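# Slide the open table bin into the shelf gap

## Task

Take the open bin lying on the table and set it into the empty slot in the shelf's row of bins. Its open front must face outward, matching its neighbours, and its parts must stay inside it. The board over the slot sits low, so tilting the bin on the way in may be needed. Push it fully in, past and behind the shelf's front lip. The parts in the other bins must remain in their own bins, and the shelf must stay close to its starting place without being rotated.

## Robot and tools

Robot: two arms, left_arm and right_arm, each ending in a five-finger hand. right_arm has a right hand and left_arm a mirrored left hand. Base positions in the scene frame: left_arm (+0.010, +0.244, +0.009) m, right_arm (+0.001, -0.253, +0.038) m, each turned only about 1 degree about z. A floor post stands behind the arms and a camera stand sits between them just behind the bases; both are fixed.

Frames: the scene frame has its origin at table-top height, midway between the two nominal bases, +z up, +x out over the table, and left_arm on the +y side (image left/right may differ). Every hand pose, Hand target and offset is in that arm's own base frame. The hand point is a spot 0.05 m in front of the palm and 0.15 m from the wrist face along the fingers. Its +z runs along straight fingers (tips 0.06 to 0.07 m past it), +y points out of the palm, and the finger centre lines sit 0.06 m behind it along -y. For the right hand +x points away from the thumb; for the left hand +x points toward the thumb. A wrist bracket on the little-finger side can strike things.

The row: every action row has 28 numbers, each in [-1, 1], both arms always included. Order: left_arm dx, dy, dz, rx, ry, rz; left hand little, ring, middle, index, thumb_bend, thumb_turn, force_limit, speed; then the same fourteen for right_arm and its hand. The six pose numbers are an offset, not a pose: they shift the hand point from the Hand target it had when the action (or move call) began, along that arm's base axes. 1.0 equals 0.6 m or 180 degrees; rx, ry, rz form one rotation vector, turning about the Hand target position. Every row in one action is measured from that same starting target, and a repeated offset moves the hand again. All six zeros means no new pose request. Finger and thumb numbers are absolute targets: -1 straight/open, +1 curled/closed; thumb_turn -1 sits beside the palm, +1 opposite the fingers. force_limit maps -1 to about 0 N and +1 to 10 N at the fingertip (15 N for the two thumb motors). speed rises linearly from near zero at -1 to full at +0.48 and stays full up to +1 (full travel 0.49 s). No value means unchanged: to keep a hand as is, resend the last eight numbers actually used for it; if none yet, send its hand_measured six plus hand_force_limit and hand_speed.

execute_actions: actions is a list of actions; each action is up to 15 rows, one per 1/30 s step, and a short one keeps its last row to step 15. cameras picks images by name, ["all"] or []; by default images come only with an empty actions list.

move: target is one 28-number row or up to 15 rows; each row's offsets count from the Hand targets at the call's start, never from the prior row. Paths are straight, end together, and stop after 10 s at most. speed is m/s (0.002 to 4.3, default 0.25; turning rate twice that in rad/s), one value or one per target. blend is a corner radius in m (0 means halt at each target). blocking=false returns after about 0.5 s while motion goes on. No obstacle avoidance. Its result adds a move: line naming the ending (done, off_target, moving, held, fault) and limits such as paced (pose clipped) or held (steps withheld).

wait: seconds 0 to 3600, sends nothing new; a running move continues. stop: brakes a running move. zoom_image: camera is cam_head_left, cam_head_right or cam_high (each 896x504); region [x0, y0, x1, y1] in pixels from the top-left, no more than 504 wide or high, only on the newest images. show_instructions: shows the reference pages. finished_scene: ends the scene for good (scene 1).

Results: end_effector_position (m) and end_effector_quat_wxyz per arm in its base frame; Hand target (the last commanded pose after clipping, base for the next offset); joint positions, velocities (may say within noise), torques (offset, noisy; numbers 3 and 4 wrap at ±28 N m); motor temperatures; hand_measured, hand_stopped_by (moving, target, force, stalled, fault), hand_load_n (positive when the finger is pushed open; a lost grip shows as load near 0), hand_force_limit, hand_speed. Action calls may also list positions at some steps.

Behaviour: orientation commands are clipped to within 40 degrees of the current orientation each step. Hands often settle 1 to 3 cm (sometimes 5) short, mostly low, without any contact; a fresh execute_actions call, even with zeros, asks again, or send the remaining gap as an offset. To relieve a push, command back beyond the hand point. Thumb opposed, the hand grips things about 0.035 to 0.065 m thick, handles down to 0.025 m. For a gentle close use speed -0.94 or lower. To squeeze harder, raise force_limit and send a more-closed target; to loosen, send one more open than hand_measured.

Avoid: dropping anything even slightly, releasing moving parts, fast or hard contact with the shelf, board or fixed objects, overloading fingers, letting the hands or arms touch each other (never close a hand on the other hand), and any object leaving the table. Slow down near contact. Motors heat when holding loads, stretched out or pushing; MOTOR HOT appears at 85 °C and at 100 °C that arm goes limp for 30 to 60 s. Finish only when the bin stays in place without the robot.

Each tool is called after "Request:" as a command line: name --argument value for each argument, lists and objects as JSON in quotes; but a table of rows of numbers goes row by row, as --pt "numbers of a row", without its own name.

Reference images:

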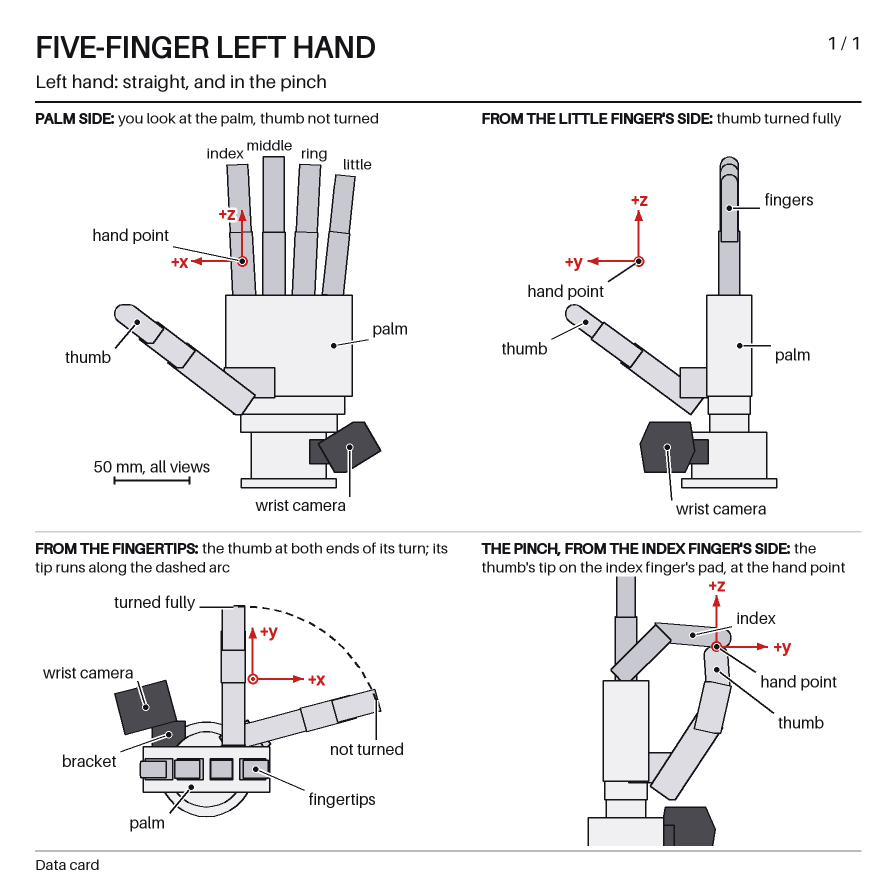

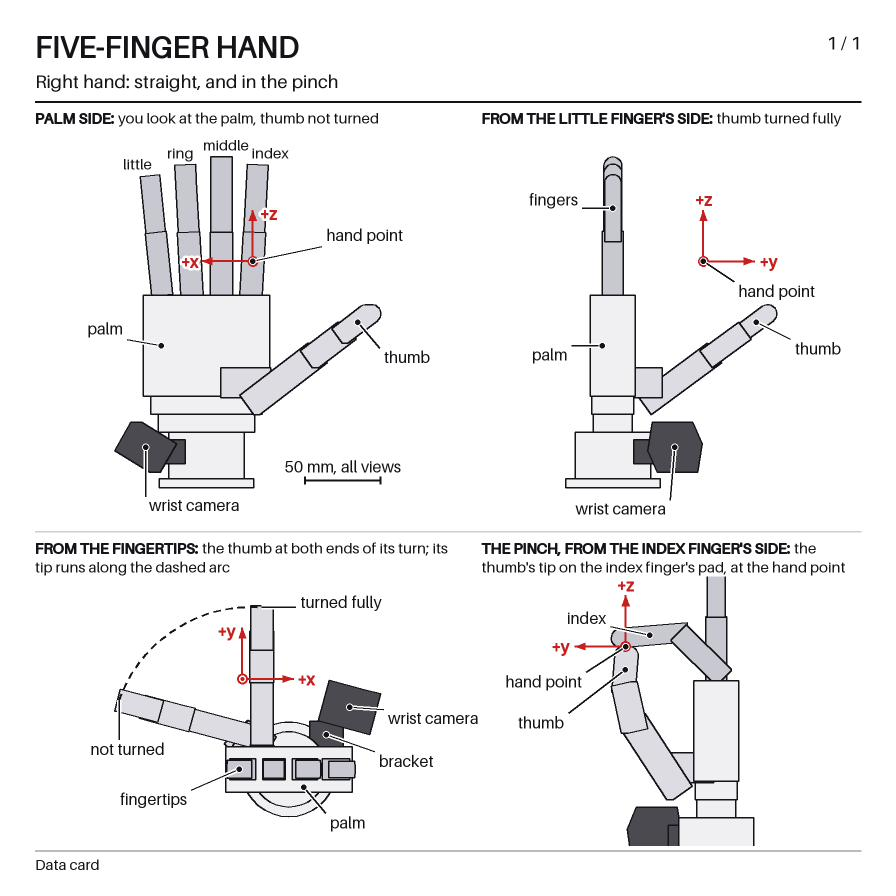

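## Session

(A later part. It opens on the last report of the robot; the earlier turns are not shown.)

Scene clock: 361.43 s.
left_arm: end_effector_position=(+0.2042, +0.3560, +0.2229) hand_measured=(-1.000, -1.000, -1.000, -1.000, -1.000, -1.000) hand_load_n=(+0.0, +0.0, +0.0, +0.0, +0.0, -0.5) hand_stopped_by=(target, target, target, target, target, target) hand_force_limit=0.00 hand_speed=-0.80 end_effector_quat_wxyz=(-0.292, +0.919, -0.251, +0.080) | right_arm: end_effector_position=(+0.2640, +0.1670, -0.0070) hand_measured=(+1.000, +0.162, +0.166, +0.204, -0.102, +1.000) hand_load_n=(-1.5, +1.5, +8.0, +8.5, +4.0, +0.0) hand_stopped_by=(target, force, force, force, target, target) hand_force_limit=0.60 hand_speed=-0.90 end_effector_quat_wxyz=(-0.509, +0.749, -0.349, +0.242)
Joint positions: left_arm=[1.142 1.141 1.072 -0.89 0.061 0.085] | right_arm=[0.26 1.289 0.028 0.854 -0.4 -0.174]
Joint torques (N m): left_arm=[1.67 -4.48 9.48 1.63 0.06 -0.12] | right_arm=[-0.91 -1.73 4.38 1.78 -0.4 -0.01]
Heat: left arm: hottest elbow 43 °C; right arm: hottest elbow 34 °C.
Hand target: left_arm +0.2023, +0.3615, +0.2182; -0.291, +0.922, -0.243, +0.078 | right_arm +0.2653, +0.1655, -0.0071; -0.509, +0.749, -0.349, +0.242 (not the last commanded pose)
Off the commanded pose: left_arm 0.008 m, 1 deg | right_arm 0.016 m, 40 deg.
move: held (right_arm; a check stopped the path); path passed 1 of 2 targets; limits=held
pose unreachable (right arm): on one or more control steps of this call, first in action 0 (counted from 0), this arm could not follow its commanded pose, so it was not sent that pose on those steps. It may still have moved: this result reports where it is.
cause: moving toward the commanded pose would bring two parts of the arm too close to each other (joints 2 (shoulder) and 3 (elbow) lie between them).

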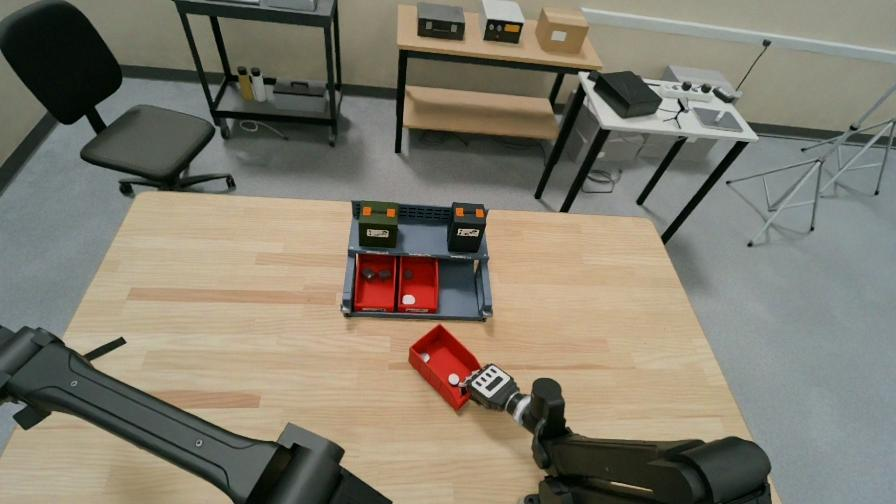

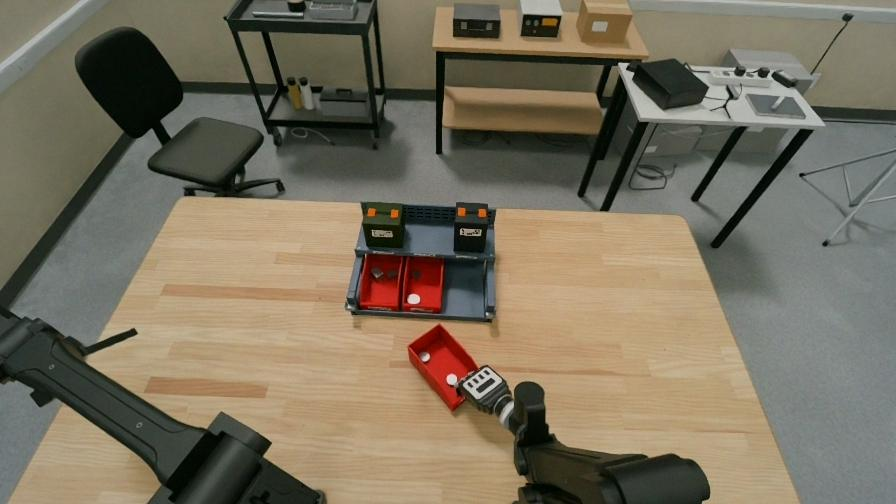

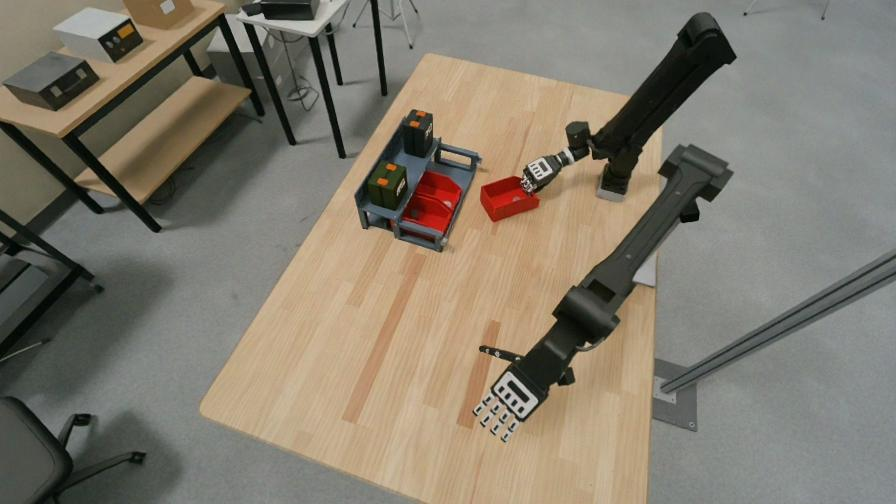

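Request:
move --pt "0 0 0 0 0 0 -1 -1 -1 -1 -1 -1 0 -0.8 0 0 0 0 0 0 1 0.5 0.7 0.7 -0.1 1 0.8 -0.9" --pt "0 0 0 0 0 0 -1 -1 -1 -1 -1 -1 0 -0.8 0.015 0.0125 0.065 -0.05 0.0596 0 1 0.5 0.7 0.7 -0.1 1 0.8 -0.9" --pt "0 0 0 0 0 0 -1 -1 -1 -1 -1 -1 0 -0.8 0.041 0.034 0.123 -0.1 0.119 0 1 0.5 0.7 0.7 -0.1 1 0.8 -0.9" --speed 0.07 --blend '[0,0.01,0]' --cameras '["all"]'

Request:
zoom_image --camera "cam_head_left" --region '[370, 270, 570, 410]'

Request:
zoom_image --camera "cam_head_right" --region '[370, 270, 570, 410]'

Request:
zoom_image --camera "cam_high" --region '[460, 130, 570, 250]'

Scene clock: 379.80 s.
left_arm: end_effector_position=(+0.2042, +0.3560, +0.2229) hand_measured=(-1.000, -1.000, -1.000, -1.000, -1.000, -1.000) hand_load_n=(-0.5, -0.5, +0.0, +0.0, -0.5, +0.0) hand_stopped_by=(target, target, target, target, target, target) hand_force_limit=0.00 hand_speed=-0.80 end_effector_quat_wxyz=(-0.292, +0.919, -0.251, +0.080) | right_arm: end_effector_position=(+0.2843, +0.1812, +0.0615) hand_measured=(+1.000, +0.160, +0.170, +0.210, -0.102, +1.000) hand_load_n=(-3.0, +6.5, +14.5, +8.5, +7.0, +0.0) hand_stopped_by=(target, force, force, force, target, target) hand_force_limit=0.80 hand_speed=-0.90 end_effector_quat_wxyz=(-0.316, +0.849, -0.396, +0.153)
Joint positions: left_arm=[1.142 1.141 1.072 -0.89 0.061 0.085] | right_arm=[0.418 1.014 0.513 -0.369 -0.174 -0.216]
Joint torques (N m): left_arm=[1.73 -4.48 9.48 1.63 0.06 -0.12] | right_arm=[0.38 -1.38 10.21 0.85 0.08 0.05]
Heat: left arm: hottest elbow 43 °C; right arm: hottest elbow 35 °C.
Hand target: left_arm +0.2023, +0.3615, +0.2182; -0.291, +0.922, -0.243, +0.078 | right_arm +0.2898, +0.1859, +0.0667; -0.313, +0.851, -0.395, +0.151
Off the commanded pose: left_arm 0.008 m, 1 deg | right_arm 0.009 m, 1 deg.
move: done

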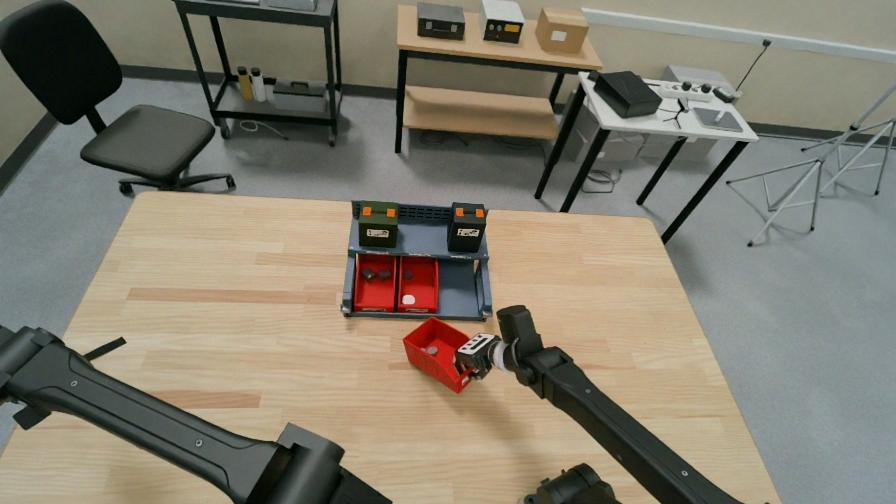

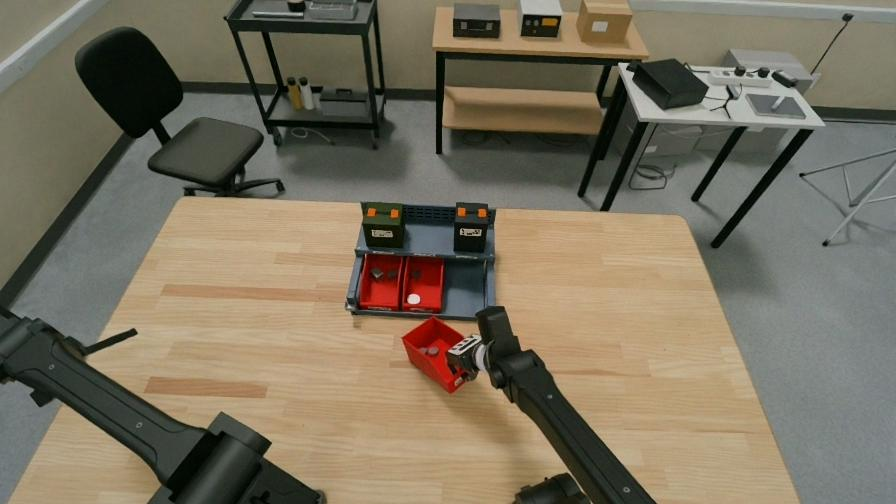

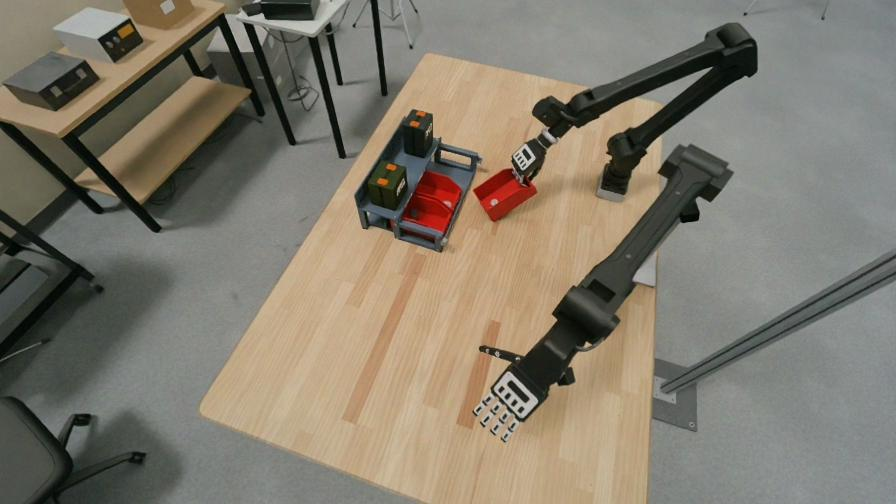

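Scaled by 2.520 from the camera's image (finer frame: 1280x720).

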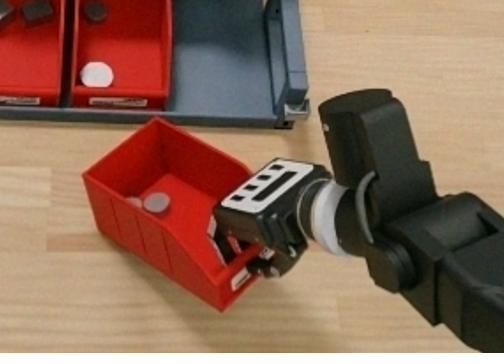

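Scaled by 2.520 from the camera's image (finer frame: 1280x720).

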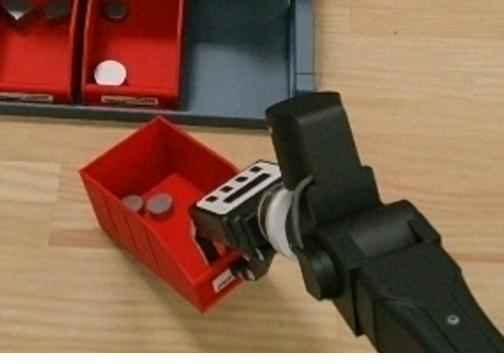

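Scaled by 4.200 from the camera's image (finer frame: 1280x720).

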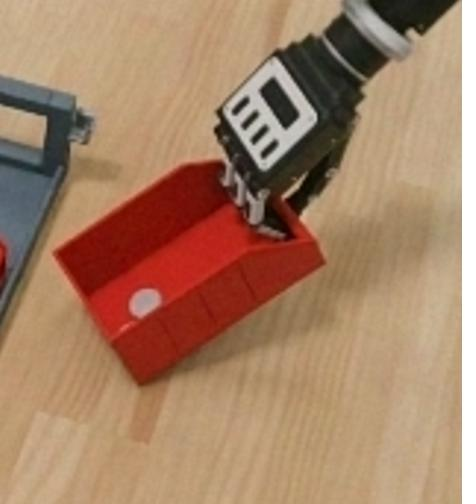

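Request:
move --pt "0 0 0 0 0 0 -1 -1 -1 -1 -1 -1 0 -0.8 0 0 0.07 0 0 0 1 0.5 0.7 0.7 -0.1 1 0.8 -0.9" --speed 0.06 --cameras '["all"]'

Request:
zoom_image --camera "cam_head_right" --region '[370, 270, 570, 410]'

Request:
zoom_image --camera "cam_high" --region '[460, 130, 570, 250]'

Scene clock: 400.47 s.
left_arm: end_effector_position=(+0.2042, +0.3560, +0.2229) hand_measured=(-1.000, -1.000, -1.000, -1.000, -1.000, -1.000) hand_load_n=(+0.0, +0.0, +0.0, +0.0, +0.0, +0.0) hand_stopped_by=(target, target, target, target, target, target) hand_force_limit=0.00 hand_speed=-0.80 end_effector_quat_wxyz=(-0.292, +0.919, -0.251, +0.080) | right_arm: end_effector_position=(+0.2777, +0.1772, +0.0862) hand_measured=(+1.000, +0.162, +0.172, +0.210, -0.102, +1.000) hand_load_n=(+0.0, +0.0, +5.5, +11.0, +2.0, +0.0) hand_stopped_by=(target, force, force, force, target, target) hand_force_limit=0.80 hand_speed=-0.90 end_effector_quat_wxyz=(-0.297, +0.855, -0.402, +0.139)
Joint positions: left_arm=[1.142 1.141 1.072 -0.89 0.061 0.085] | right_arm=[0.418 0.978 0.58 -0.523 -0.169 -0.216]
Joint torques (N m): left_arm=[1.73 -4.48 9.5 1.65 0.06 -0.12] | right_arm=[0.44 -3.78 11.7 1.09 -0.1 0.06]
Heat: left arm: hottest elbow 43 °C; right arm: hottest elbow 37 °C.
Hand target: left_arm +0.2023, +0.3615, +0.2182; -0.291, +0.922, -0.243, +0.078 | right_arm +0.2899, +0.1859, +0.1087; -0.313, +0.850, -0.395, +0.151
Off the commanded pose: left_arm 0.008 m, 1 deg | right_arm 0.027 m, 2 deg.
move: off_target (right_arm)

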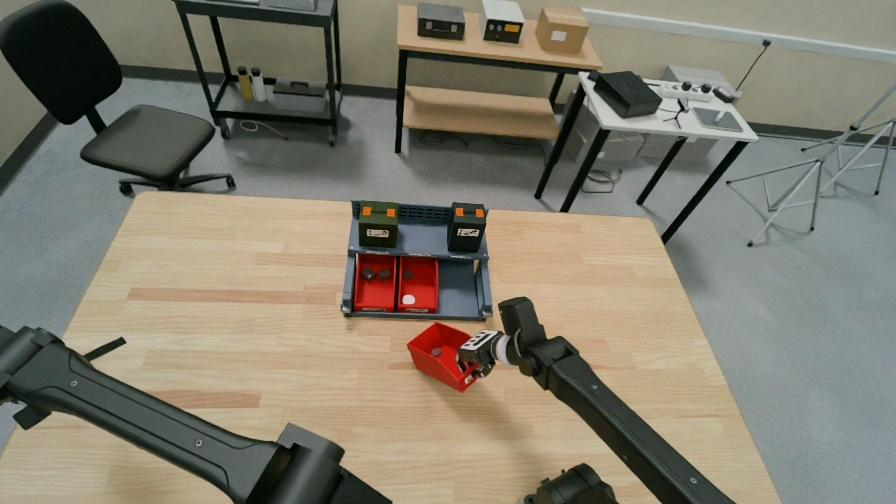

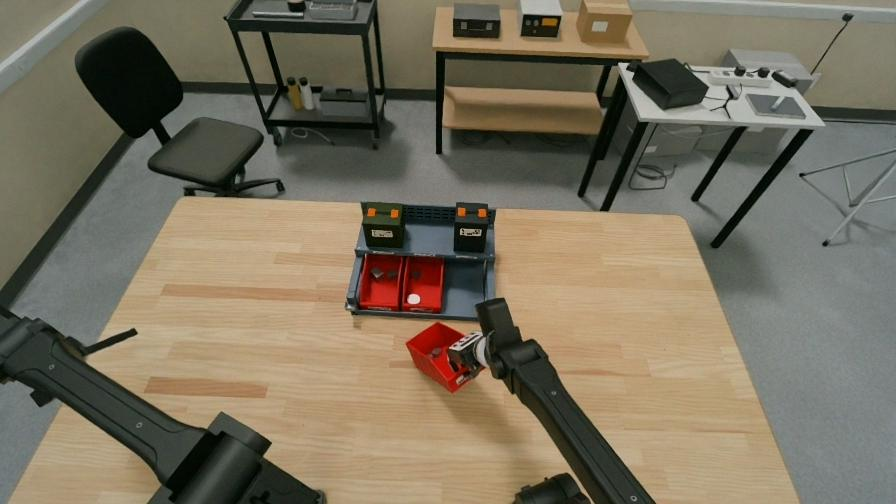

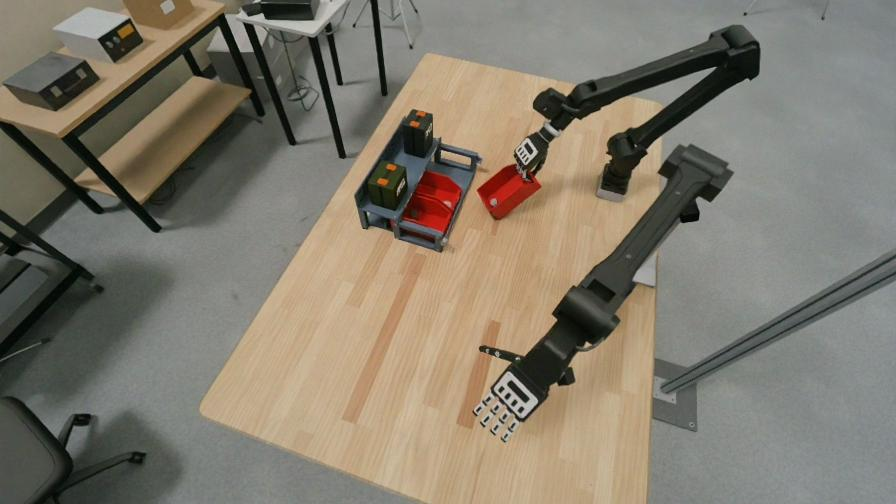

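Scaled by 2.520 from the camera's image (finer frame: 1280x720).

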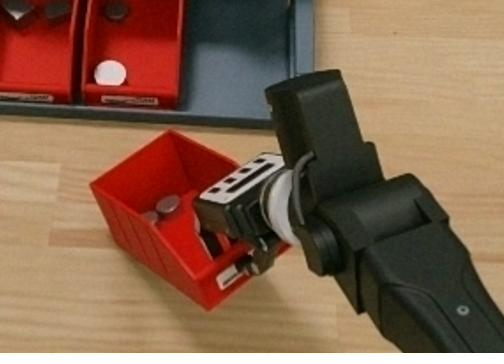

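Scaled by 4.200 from the camera's image (finer frame: 1280x720).

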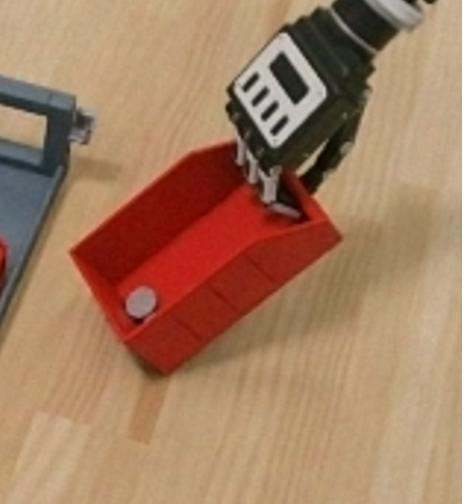

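Request:
move --pt "0 0 0 0 0 0 -1 -1 -1 -1 -1 -1 0 -0.8 0.02 -0.006 0.05 0 0 -0.222 1 0.5 0.7 0.7 -0.1 1 0.8 -0.9" --speed 0.08 --cameras '["all"]'

Request:
zoom_image --camera "cam_head_left" --region '[370, 240, 570, 410]'

Request:
zoom_image --camera "cam_head_right" --region '[370, 240, 570, 410]'

Request:
zoom_image --camera "cam_high" --region '[430, 100, 570, 250]'

Scene clock: 412.10 s.
left_arm: end_effector_position=(+0.2042, +0.3560, +0.2229) hand_measured=(-1.000, -1.000, -1.000, -1.000, -1.000, -1.000) hand_load_n=(+0.0, +0.0, +0.0, +0.0, +0.0, +0.0) hand_stopped_by=(target, target, target, target, target, target) hand_force_limit=0.00 hand_speed=-0.80 end_effector_quat_wxyz=(-0.292, +0.919, -0.251, +0.080) | right_arm: end_effector_position=(+0.2828, +0.1655, +0.1076) hand_measured=(+1.000, +0.162, +0.172, +0.210, -0.102, +1.000) hand_load_n=(+0.0, +3.0, +2.0, +10.5, +2.0, +0.5) hand_stopped_by=(target, force, force, force, target, target) hand_force_limit=0.80 hand_speed=-0.90 end_effector_quat_wxyz=(-0.211, +0.676, -0.664, +0.242)
Joint positions: left_arm=[1.142 1.141 1.072 -0.89 0.061 0.085] | right_arm=[0.595 0.94 0.638 -0.722 0.379 0.47]
Joint torques (N m): left_arm=[1.73 -4.48 9.48 1.65 0.06 -0.13] | right_arm=[0.67 -2.55 13.2 1.33 0.47 0.13]
Heat: left arm: hottest elbow 43 °C; right arm: hottest elbow 40 °C.
Hand target: left_arm +0.2023, +0.3615, +0.2182; -0.291, +0.922, -0.243, +0.078 | right_arm +0.3019, +0.1823, +0.1388; -0.242, +0.664, -0.662, +0.249
Off the commanded pose: left_arm 0.008 m, 1 deg | right_arm 0.040 m, 4 deg.
move: off_target (right_arm)

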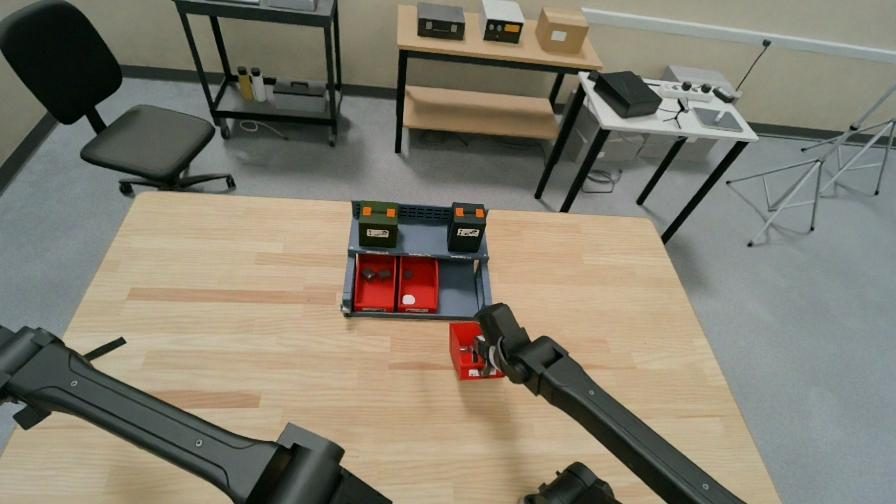

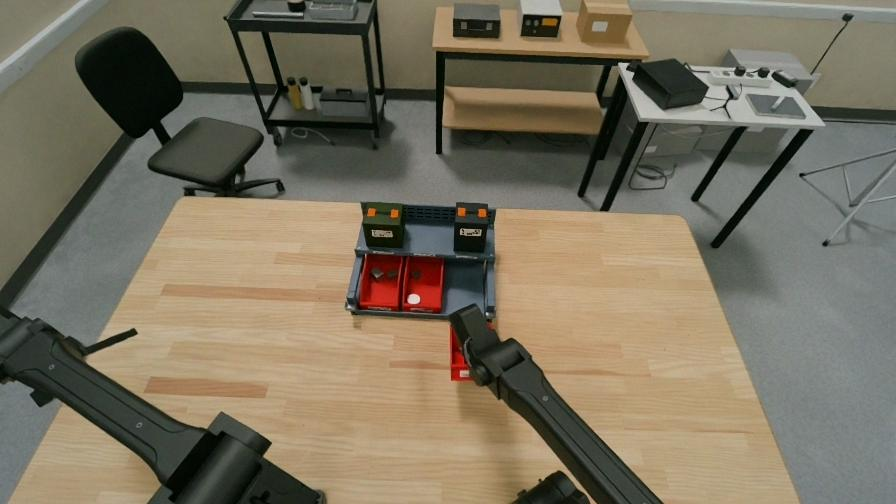

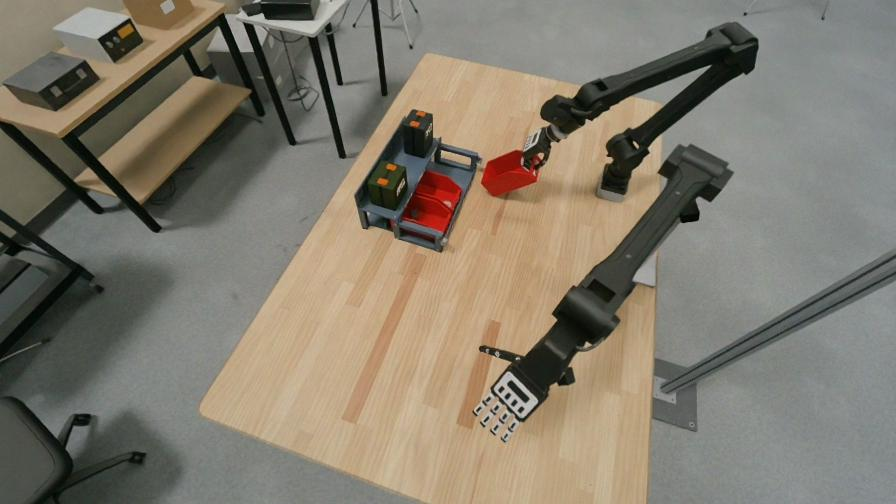

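Scaled by 2.520 from the camera's image (finer frame: 1280x720).

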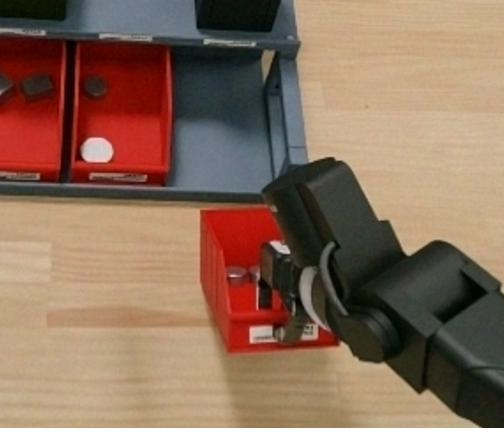

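Scaled by 2.520 from the camera's image (finer frame: 1280x720).

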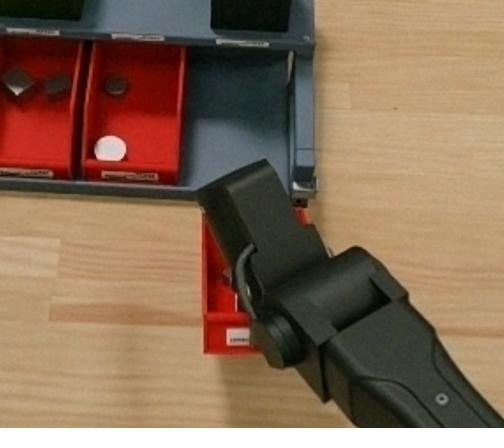

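Scaled by 3.360 from the camera's image (finer frame: 1280x720).

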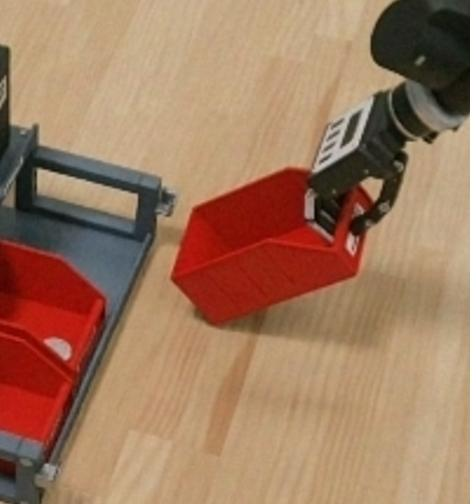

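Request:
move --pt "0 0 0 0 0 0 -1 -1 -1 -1 -1 -1 0 -0.8 0.0 0.028 0.0 0 0 0 1 0.5 0.7 0.7 -0.1 1 0.8 -0.9" --speed 0.05 --cameras '["all"]'

Request:
zoom_image --camera "cam_head_left" --region '[370, 240, 530, 400]'

Request:
zoom_image --camera "cam_head_right" --region '[370, 240, 530, 400]'

Request:
zoom_image --camera "cam_high" --region '[430, 100, 570, 250]'

Scene clock: 420.20 s.
left_arm: end_effector_position=(+0.2042, +0.3560, +0.2229) hand_measured=(-1.000, -1.000, -1.000, -1.000, -1.000, -1.000) hand_load_n=(+0.0, +0.0, +0.0, +0.0, +0.0, +0.0) hand_stopped_by=(target, target, target, target, target, target) hand_force_limit=0.00 hand_speed=-0.80 end_effector_quat_wxyz=(-0.292, +0.919, -0.251, +0.080) | right_arm: end_effector_position=(+0.2835, +0.1818, +0.1082) hand_measured=(+1.000, +0.162, +0.172, +0.210, -0.102, +1.000) hand_load_n=(+0.0, +3.0, +2.0, +10.5, +2.0, +0.0) hand_stopped_by=(target, force, force, force, target, target) hand_force_limit=0.80 hand_speed=-0.90 end_effector_quat_wxyz=(-0.212, +0.676, -0.663, +0.243)
Joint positions: left_arm=[1.142 1.141 1.072 -0.89 0.061 0.085] | right_arm=[0.646 0.975 0.661 -0.726 0.407 0.514]
Joint torques (N m): left_arm=[1.73 -4.48 9.5 1.63 0.06 -0.13] | right_arm=[0.67 -3.02 13.12 1.28 0.5 0.13]
Heat: left arm: hottest elbow 43 °C; right arm: hottest elbow 40 °C.
Hand target: left_arm +0.2023, +0.3615, +0.2182; -0.291, +0.922, -0.243, +0.078 | right_arm +0.3019, +0.1991, +0.1388; -0.242, +0.664, -0.662, +0.249
Off the commanded pose: left_arm 0.008 m, 1 deg | right_arm 0.040 m, 4 deg.
move: off_target (right_arm)

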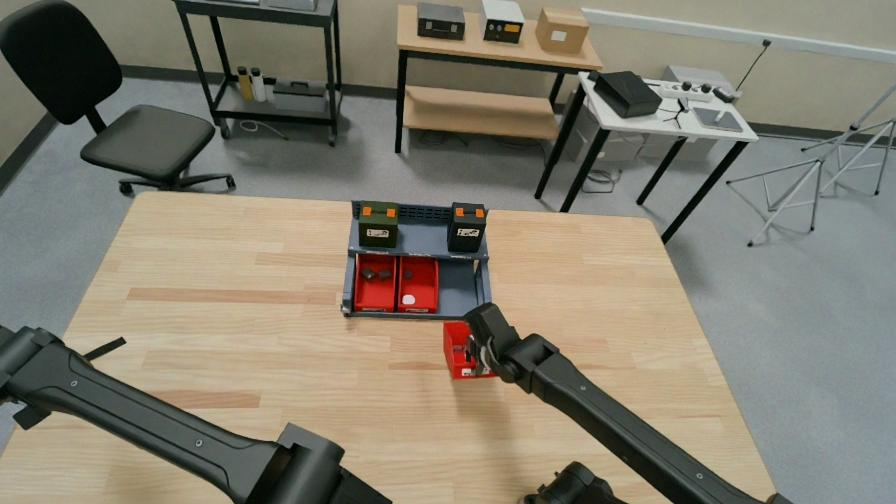

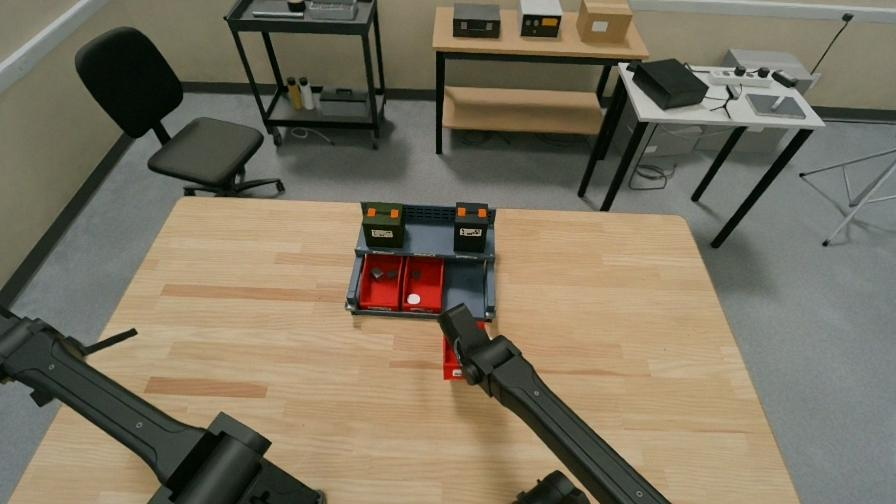

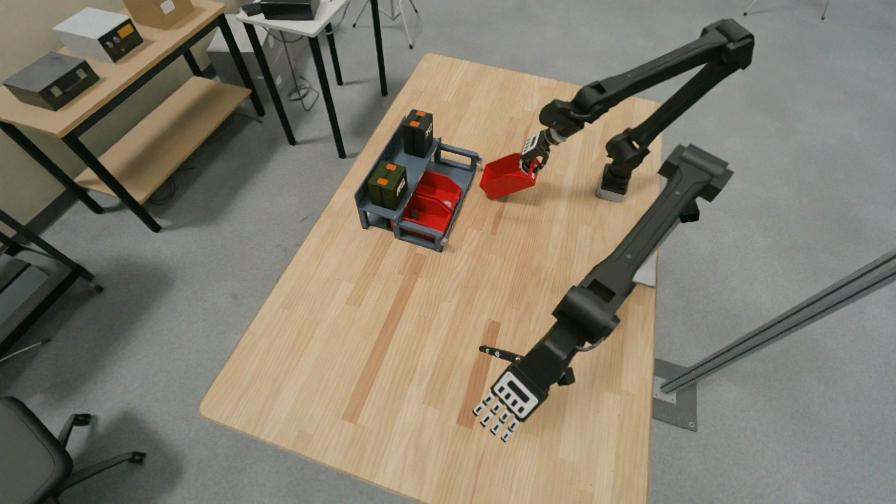

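Scaled by 3.150 from the camera's image (finer frame: 1280x720).

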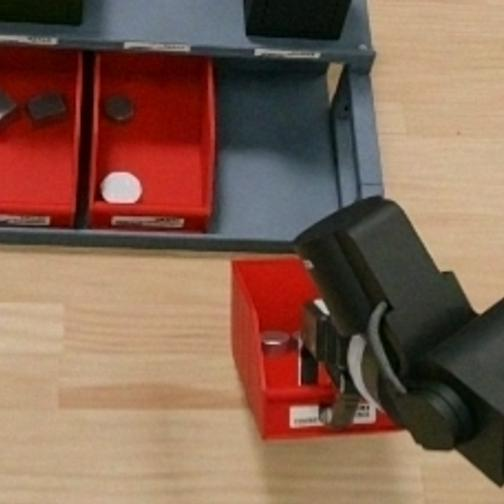

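Scaled by 3.150 from the camera's image (finer frame: 1280x720).

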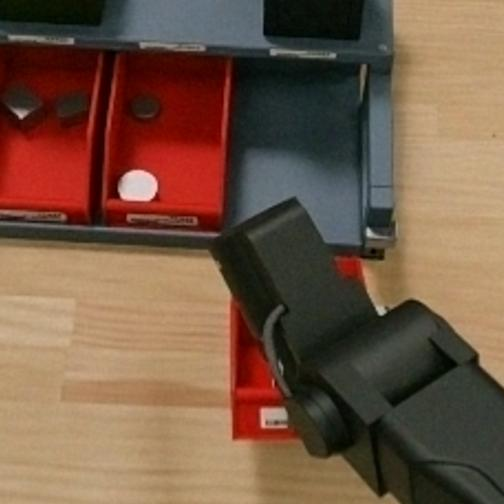

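Scaled by 3.360 from the camera's image (finer frame: 1280x720).

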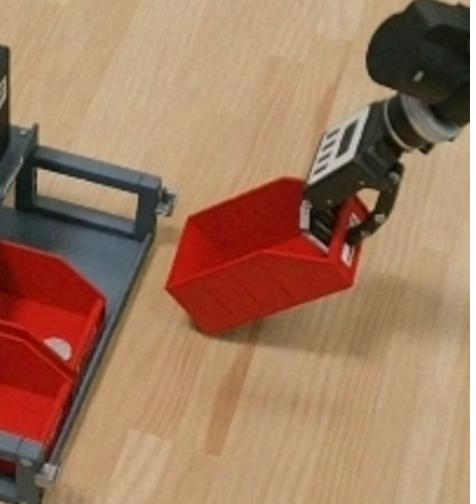

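Request:
move --pt "0 0 0 0 0 0 -1 -1 -1 -1 -1 -1 0 -0.8 0.13 0.002 0.0 0.015 -0.015 0.005 1 0.5 0.7 0.7 -0.1 1 0.8 -0.9" --speed 0.06 --cameras '["all"]'

Request:
zoom_image --camera "cam_head_left" --region '[390, 240, 530, 380]'

Request:
zoom_image --camera "cam_head_right" --region '[390, 240, 530, 380]'

Request:
zoom_image --camera "cam_high" --region '[410, 100, 550, 250]'

Scene clock: 434.93 s.
left_arm: end_effector_position=(+0.2042, +0.3560, +0.2229) hand_measured=(-1.000, -1.000, -1.000, -1.000, -1.000, -1.000) hand_load_n=(+0.0, +0.0, +0.0, +0.0, +0.0, +0.0) hand_stopped_by=(target, target, target, target, target, target) hand_force_limit=0.00 hand_speed=-0.80 end_effector_quat_wxyz=(-0.292, +0.919, -0.251, +0.080) | right_arm: end_effector_position=(+0.3487, +0.1883, +0.1053) hand_measured=(+1.000, +0.162, +0.172, +0.210, -0.102, +1.000) hand_load_n=(+0.0, +3.0, +2.0, +10.5, +2.0, +0.0) hand_stopped_by=(target, force, force, force, target, target) hand_force_limit=0.80 hand_speed=-0.90 end_effector_quat_wxyz=(-0.237, +0.674, -0.659, +0.233)
Joint positions: left_arm=[1.142 1.141 1.072 -0.89 0.061 0.085] | right_arm=[0.519 1.127 0.732 -0.561 0.306 0.398]
Joint torques (N m): left_arm=[1.67 -4.48 9.48 1.63 0.06 -0.12] | right_arm=[-1.08 -5.19 13 2.33 0.18 -0.04]
Motor temperatures (°C): left_arm=[29 30 43 27 29 29] | right_arm=[30 30 42 30 28 29]
Heat: left arm: hottest elbow 43 °C; right arm: hottest elbow 42 °C.
Hand target: left_arm +0.2023, +0.3615, +0.2182; -0.291, +0.922, -0.243, +0.078 | right_arm +0.3799, +0.2003, +0.1388; -0.276, +0.658, -0.656, +0.247
Off the commanded pose: left_arm 0.008 m, 1 deg | right_arm 0.047 m, 5 deg.
move: off_target (right_arm)

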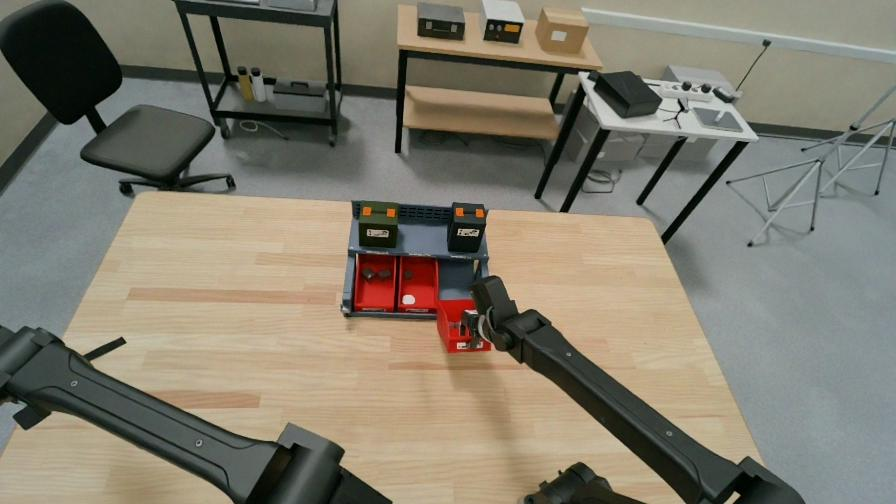

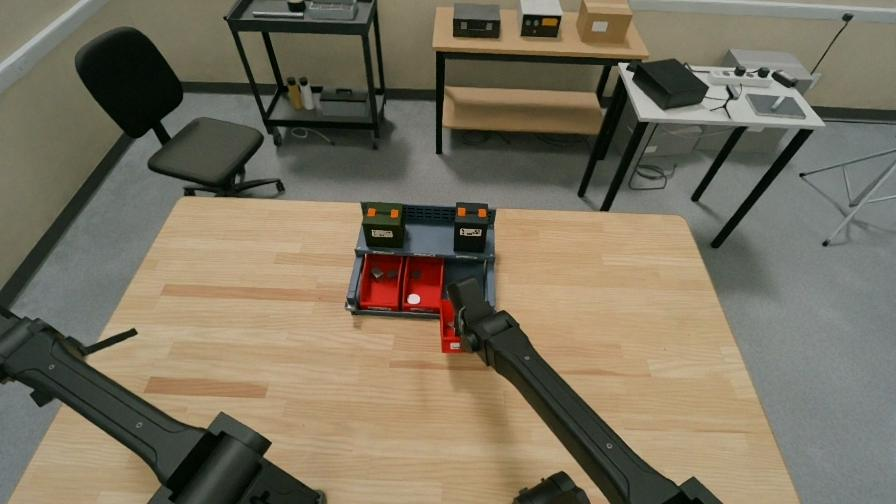

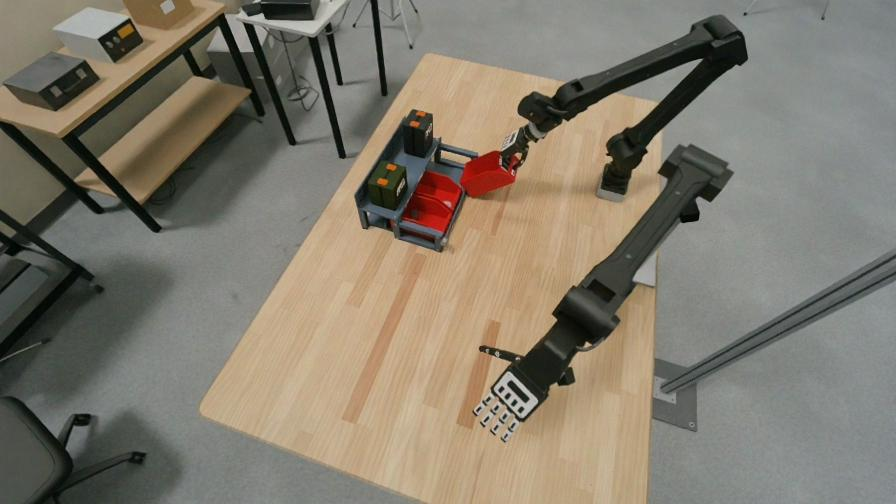

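Scaled by 3.600 from the camera's image (finer frame: 1280x720).

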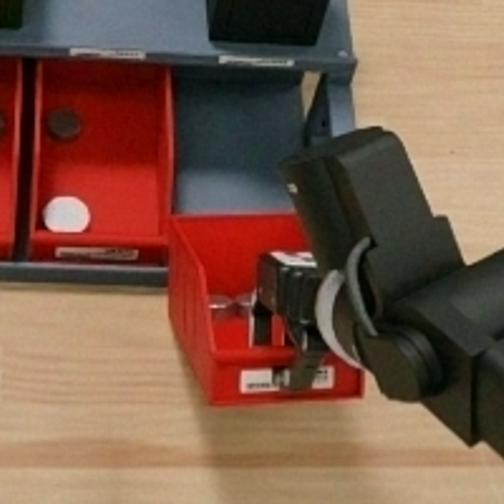

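Scaled by 3.600 from the camera's image (finer frame: 1280x720).

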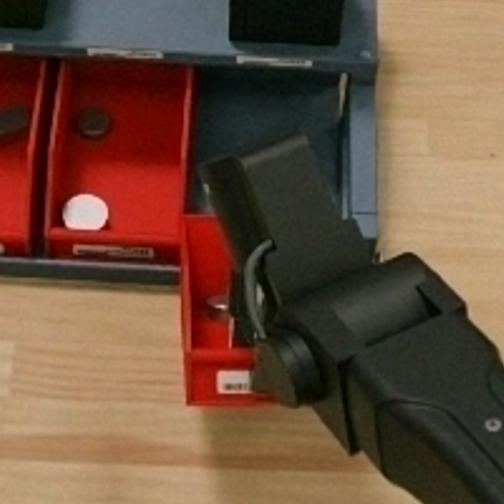

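Scaled by 3.360 from the camera's image (finer frame: 1280x720).

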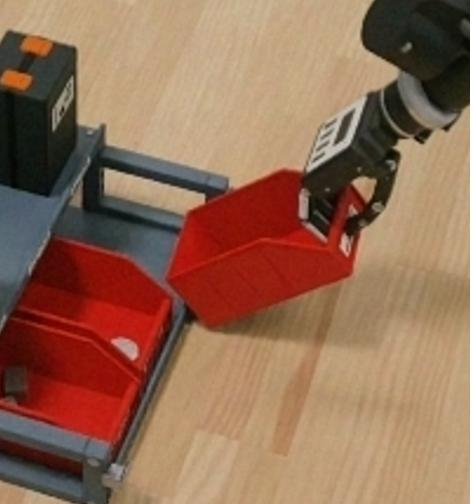

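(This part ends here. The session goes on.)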